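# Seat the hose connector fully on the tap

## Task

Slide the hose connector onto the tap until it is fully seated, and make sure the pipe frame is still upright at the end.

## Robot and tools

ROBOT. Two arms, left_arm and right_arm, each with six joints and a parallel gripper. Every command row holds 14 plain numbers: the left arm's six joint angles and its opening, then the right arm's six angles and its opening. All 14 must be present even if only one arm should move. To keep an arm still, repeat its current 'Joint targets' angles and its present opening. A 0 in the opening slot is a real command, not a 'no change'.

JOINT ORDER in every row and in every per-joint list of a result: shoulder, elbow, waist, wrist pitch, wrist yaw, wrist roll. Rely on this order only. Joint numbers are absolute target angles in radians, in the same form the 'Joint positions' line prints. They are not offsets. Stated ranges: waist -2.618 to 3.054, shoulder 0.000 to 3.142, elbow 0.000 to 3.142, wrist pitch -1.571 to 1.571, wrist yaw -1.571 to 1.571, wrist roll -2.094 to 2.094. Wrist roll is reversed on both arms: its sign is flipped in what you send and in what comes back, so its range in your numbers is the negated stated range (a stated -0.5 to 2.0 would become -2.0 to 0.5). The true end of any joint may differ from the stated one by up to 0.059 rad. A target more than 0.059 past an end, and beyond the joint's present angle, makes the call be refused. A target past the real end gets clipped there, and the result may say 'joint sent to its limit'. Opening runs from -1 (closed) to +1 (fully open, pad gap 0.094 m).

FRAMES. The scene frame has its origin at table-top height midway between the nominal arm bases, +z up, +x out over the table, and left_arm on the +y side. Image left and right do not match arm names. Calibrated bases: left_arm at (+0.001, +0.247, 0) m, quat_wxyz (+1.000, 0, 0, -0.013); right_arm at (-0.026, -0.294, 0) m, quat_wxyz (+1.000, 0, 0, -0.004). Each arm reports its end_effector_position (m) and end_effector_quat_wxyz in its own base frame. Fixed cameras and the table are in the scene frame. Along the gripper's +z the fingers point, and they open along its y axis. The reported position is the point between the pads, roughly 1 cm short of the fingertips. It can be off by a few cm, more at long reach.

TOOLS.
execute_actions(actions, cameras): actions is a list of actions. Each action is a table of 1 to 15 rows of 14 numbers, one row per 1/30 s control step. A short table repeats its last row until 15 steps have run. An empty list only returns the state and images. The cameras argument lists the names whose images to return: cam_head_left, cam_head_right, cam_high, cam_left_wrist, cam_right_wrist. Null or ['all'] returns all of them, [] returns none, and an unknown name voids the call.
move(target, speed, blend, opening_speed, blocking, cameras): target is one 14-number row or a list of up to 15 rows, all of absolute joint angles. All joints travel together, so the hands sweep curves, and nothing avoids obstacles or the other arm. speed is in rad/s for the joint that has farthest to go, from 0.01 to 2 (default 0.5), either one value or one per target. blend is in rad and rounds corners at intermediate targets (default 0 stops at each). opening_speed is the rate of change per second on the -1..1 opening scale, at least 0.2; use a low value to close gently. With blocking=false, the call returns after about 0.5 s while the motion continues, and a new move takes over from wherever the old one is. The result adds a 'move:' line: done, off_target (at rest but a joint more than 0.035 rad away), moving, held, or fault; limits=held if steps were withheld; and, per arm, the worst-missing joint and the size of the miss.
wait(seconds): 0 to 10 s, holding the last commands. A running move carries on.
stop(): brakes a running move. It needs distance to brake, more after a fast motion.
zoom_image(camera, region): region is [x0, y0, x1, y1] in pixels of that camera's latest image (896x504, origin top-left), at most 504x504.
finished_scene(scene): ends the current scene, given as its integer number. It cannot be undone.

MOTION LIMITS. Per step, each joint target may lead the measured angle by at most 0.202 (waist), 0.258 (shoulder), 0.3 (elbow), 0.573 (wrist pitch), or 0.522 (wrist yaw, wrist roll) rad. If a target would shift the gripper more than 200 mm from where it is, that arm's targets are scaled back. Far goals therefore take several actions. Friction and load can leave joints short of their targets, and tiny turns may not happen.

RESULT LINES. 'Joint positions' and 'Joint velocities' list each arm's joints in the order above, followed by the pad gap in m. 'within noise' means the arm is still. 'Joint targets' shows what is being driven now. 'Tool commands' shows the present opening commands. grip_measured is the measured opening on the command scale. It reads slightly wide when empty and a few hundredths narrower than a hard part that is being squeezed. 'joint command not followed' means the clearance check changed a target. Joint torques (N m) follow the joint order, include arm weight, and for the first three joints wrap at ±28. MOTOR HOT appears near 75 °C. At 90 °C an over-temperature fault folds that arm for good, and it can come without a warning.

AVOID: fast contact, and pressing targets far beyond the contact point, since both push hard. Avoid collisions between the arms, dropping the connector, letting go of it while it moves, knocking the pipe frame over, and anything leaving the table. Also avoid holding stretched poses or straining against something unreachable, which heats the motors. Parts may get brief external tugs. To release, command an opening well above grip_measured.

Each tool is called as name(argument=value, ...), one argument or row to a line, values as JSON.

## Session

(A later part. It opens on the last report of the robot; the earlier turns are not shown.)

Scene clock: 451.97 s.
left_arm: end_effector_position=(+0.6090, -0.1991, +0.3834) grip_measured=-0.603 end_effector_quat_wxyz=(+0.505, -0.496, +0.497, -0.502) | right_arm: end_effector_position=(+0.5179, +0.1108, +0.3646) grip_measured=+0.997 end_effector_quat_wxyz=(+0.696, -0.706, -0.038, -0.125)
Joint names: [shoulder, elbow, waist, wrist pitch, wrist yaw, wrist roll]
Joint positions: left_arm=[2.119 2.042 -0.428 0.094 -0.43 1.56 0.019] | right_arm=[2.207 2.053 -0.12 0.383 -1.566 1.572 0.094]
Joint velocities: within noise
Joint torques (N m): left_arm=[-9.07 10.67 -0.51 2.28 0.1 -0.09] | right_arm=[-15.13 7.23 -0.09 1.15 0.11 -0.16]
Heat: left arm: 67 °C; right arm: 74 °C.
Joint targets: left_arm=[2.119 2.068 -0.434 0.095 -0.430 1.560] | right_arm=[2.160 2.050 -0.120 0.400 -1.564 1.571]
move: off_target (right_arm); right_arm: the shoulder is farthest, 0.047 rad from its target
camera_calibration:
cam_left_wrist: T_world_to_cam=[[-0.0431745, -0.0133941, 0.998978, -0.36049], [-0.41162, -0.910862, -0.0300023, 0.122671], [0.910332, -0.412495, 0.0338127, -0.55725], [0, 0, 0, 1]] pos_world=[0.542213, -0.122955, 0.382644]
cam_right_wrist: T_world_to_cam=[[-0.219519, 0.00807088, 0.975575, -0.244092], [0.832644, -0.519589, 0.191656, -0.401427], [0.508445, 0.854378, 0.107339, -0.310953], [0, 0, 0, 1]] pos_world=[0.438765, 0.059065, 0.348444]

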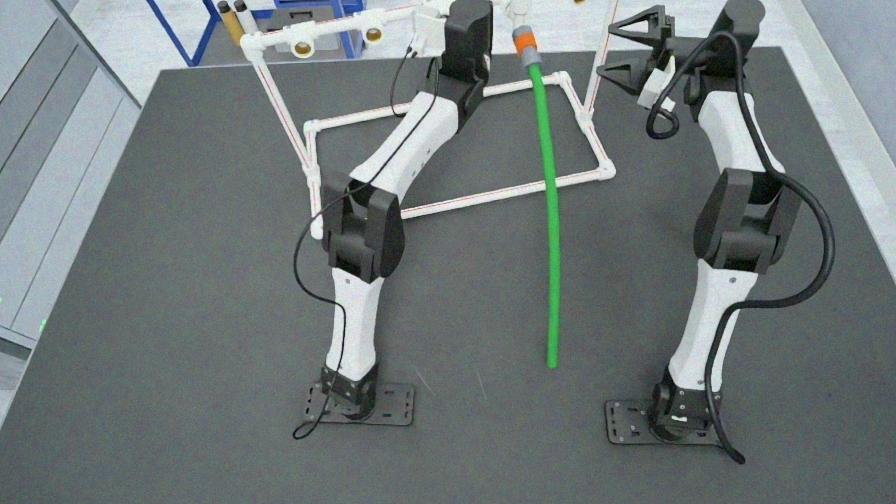

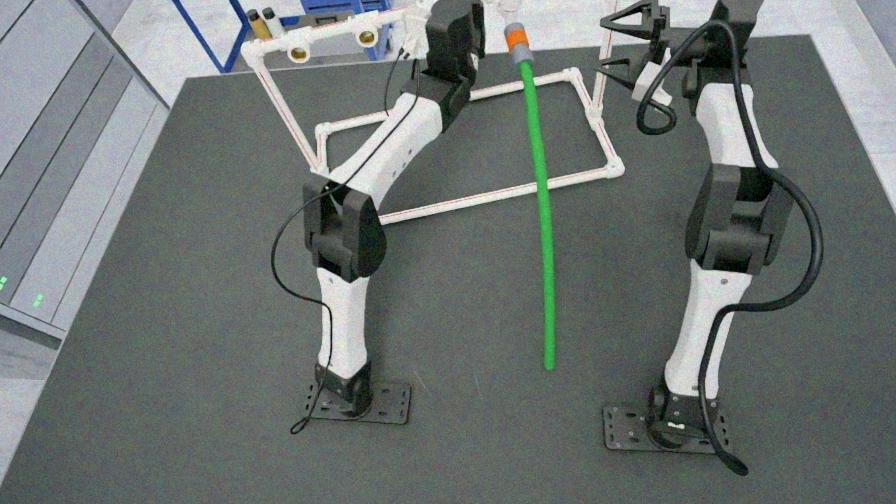

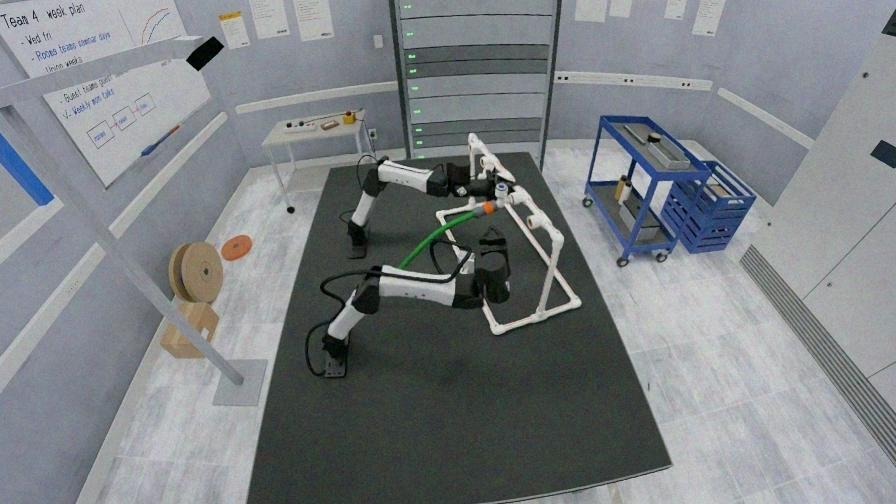

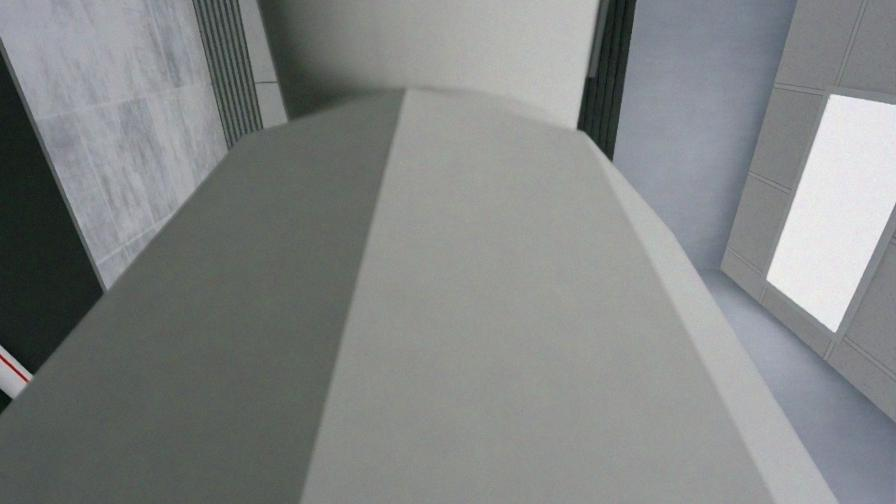

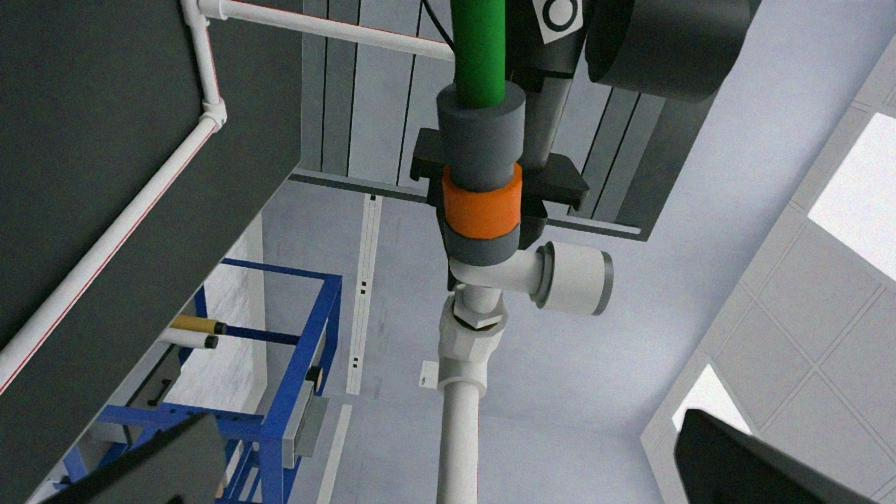

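move(
  target=[
    [2.119,2.068,-0.434,0.095,-0.43,1.56,1,2.16,2.05,-0.12,0.40,-1.564,1.571,1],
    [1.90,1.76,-0.478,0.187,-0.42,1.56,1,2.0,1.85,-0.2,0.40,-1.3,1.571,1],
    [1.70,1.533,-0.53,0.23,-0.437,1.56,1,1.8,1.7,-0.2,0.2,-1,1.571,1],
    [1.2,1.2,-0.3,0,0,1,1,1.5,1.5,-0.2,0,-0.5,1.571,1],
  ],
  speed=0.3,
  opening_speed=0.7,
)

wait(
  seconds=1,
  cameras=["cam_high","cam_head_left"],
)

zoom_image(
  camera="cam_head_left",
  region=[490, 10, 620, 140],
)

Scene clock: 462.83 s.
left_arm: end_effector_position=(+0.4021, -0.1245, +0.4144) grip_measured=+0.999 end_effector_quat_wxyz=(+0.558, -0.252, +0.666, -0.427) | right_arm: end_effector_position=(+0.4857, -0.0103, +0.4266) grip_measured=+0.997 end_effector_quat_wxyz=(+0.569, -0.576, +0.422, -0.408)
Joint names: [shoulder, elbow, waist, wrist pitch, wrist yaw, wrist roll]
Joint positions: left_arm=[1.22 1.205 -0.306 0 -0.014 1.015 0.094] | right_arm=[1.527 1.504 -0.195 0 -0.512 1.572 0.094]
Joint velocities: within noise
Joint torques (N m): left_arm=[-4.52 7.51 0.53 2.36 0.22 -0.19] | right_arm=[-8.57 7.71 -0.46 1.61 0.07 -0.16]
Heat: left arm: 66 °C; right arm: 75 °C. Fold the right arm in close to its base, or ease its load, before you think long.
Joint targets: left_arm=[1.200 1.200 -0.300 0.000 0.000 1.000] | right_arm=[1.500 1.500 -0.200 0.000 -0.500 1.571]
MOTOR HOT: the shoulder of the right arm reports 75 °C; the controller's stop level is 90 °C. To cool a motor, set the load down, stop pushing, or move to a pose that needs little force.
move: done
camera_calibration:
cam_left_wrist: T_world_to_cam=[[-0.170372, -0.50828, 0.844171, -0.345737], [-0.622449, -0.608619, -0.492077, 0.420229], [0.763892, -0.609289, -0.212687, -0.202648], [0, 0, 0, 1]] pos_world=[0.357468, -0.0434434, 0.455546]
cam_right_wrist: T_world_to_cam=[[0.00773485, -0.0179246, 0.999809, -0.431605], [-0.108927, -0.993905, -0.0169761, 0.0919887], [0.99402, -0.108775, -0.00964018, -0.393599], [0, 0, 0, 1]] pos_world=[0.404604, 0.040878, 0.42929]

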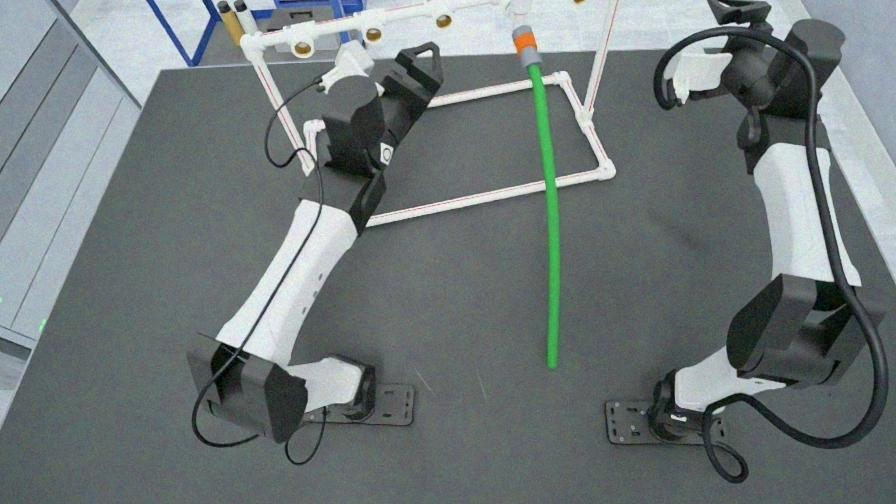

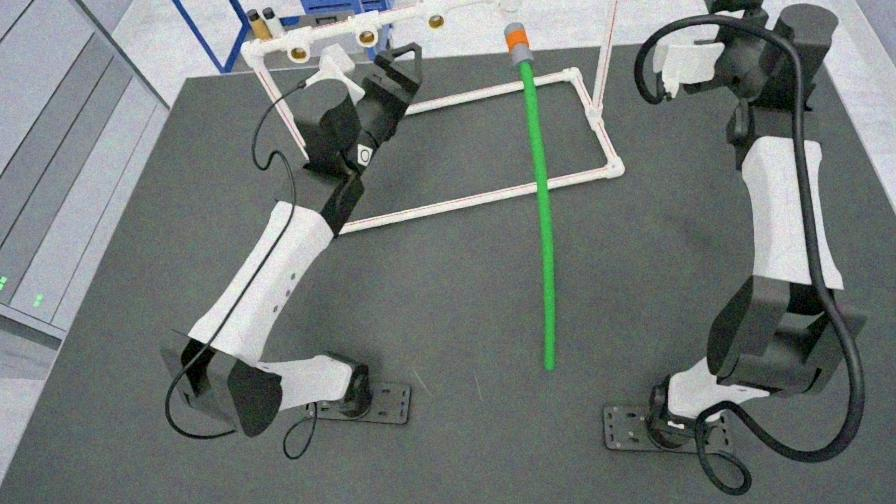

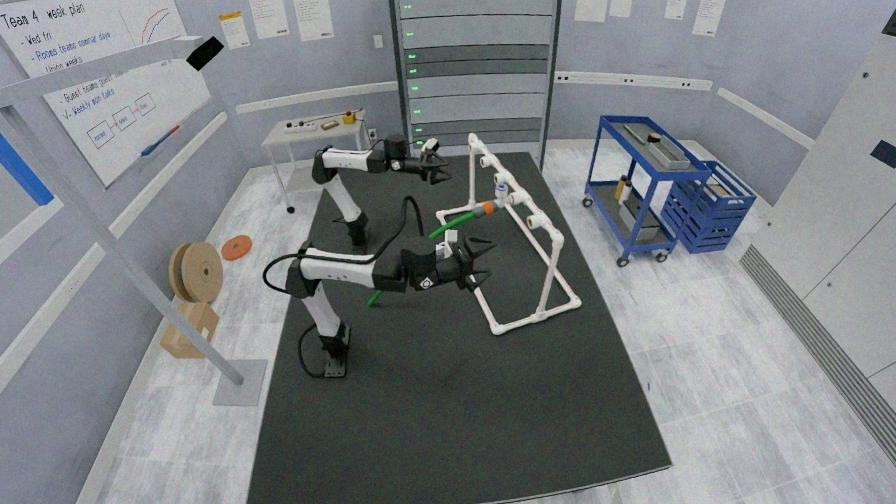

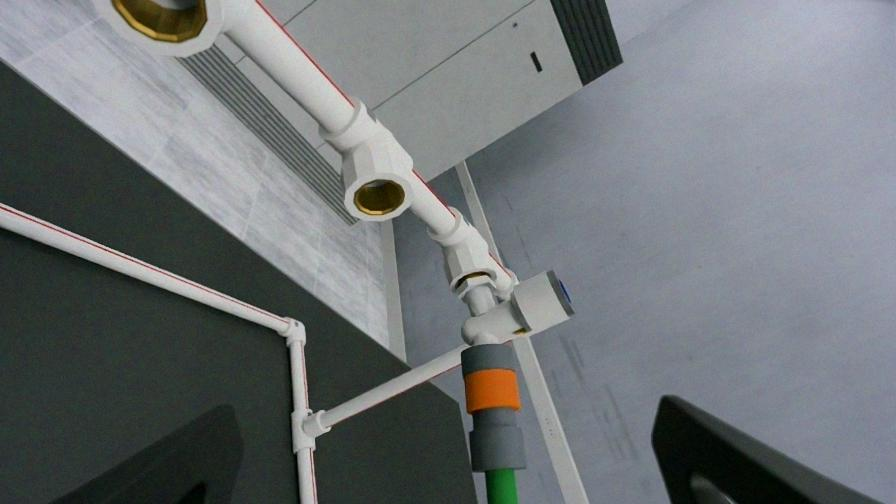

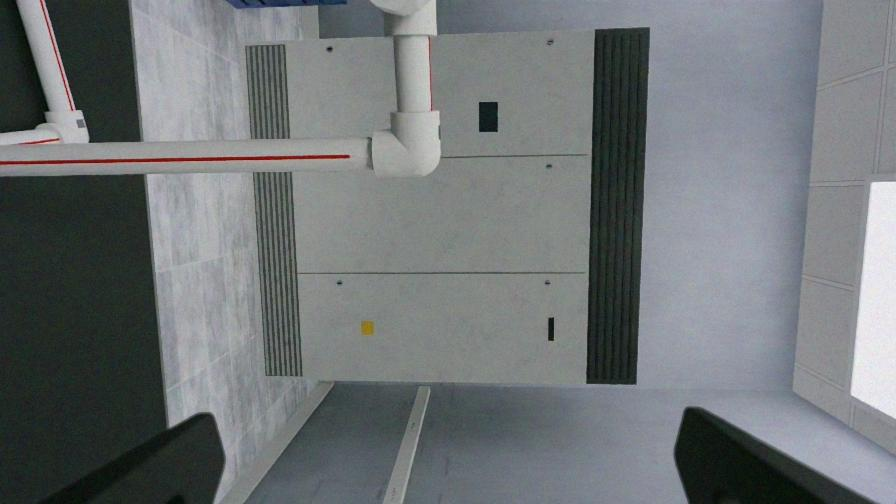

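Scene clock: 463.83 s.
left_arm: end_effector_position=(+0.4021, -0.1246, +0.4143) grip_measured=+0.999 end_effector_quat_wxyz=(+0.557, -0.251, +0.666, -0.427) | right_arm: end_effector_position=(+0.4857, -0.0104, +0.4265) grip_measured=+0.997 end_effector_quat_wxyz=(+0.569, -0.576, +0.422, -0.408)
Joint names: [shoulder, elbow, waist, wrist pitch, wrist yaw, wrist roll]
Joint positions: left_arm=[1.22 1.205 -0.306 0 -0.013 1.014 0.094] | right_arm=[1.527 1.504 -0.195 -0.001 -0.511 1.572 0.094]
Joint velocities: within noise
Joint torques (N m): left_arm=[-4.56 7.57 0.51 2.38 0.25 -0.22] | right_arm=[-8.59 7.71 -0.47 1.6 0.06 -0.15]
Heat: left arm: 66 °C; right arm: 74 °C. Fold the right arm in close to its base, or ease its load, before you think long.
Joint targets: left_arm=[1.200 1.200 -0.300 0.000 0.000 1.000] | right_arm=[1.500 1.500 -0.200 0.000 -0.500 1.571]
Tool commands: left_gripper/opening=+1.0 right_gripper/opening=+1.0
MOTOR HOT: still on. The shoulder of the right arm reports 74 °C.
wait: 1.00 s; at rest by 0.17 s
Images, in order (width x height): cam_head_left 896x504, cam_high 896x504.

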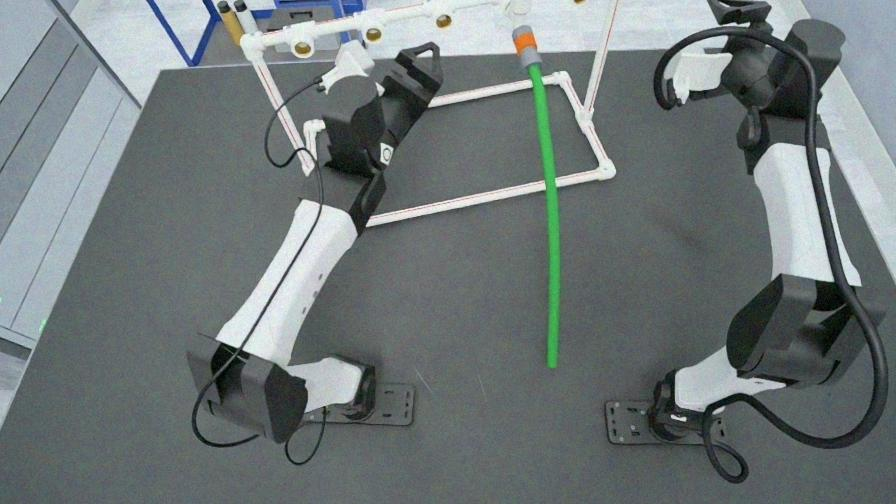

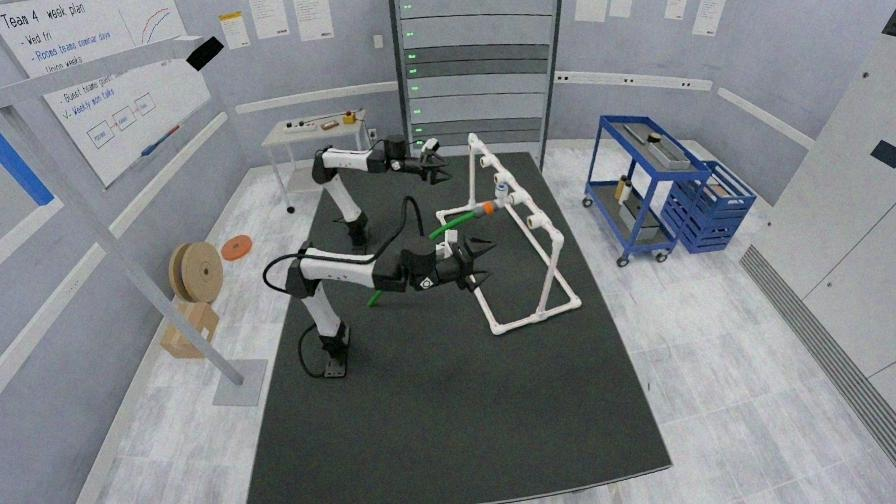

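Scaled by 3.877 from the camera's 896x504 image, which has a finer 1280x720 frame.

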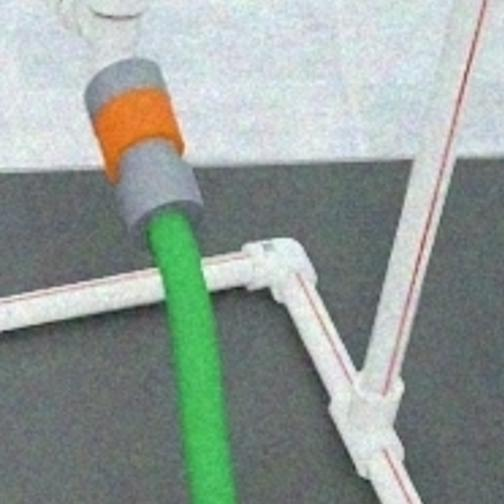

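finished_scene(
  scene=1,
)

The scene is finished: the task was done.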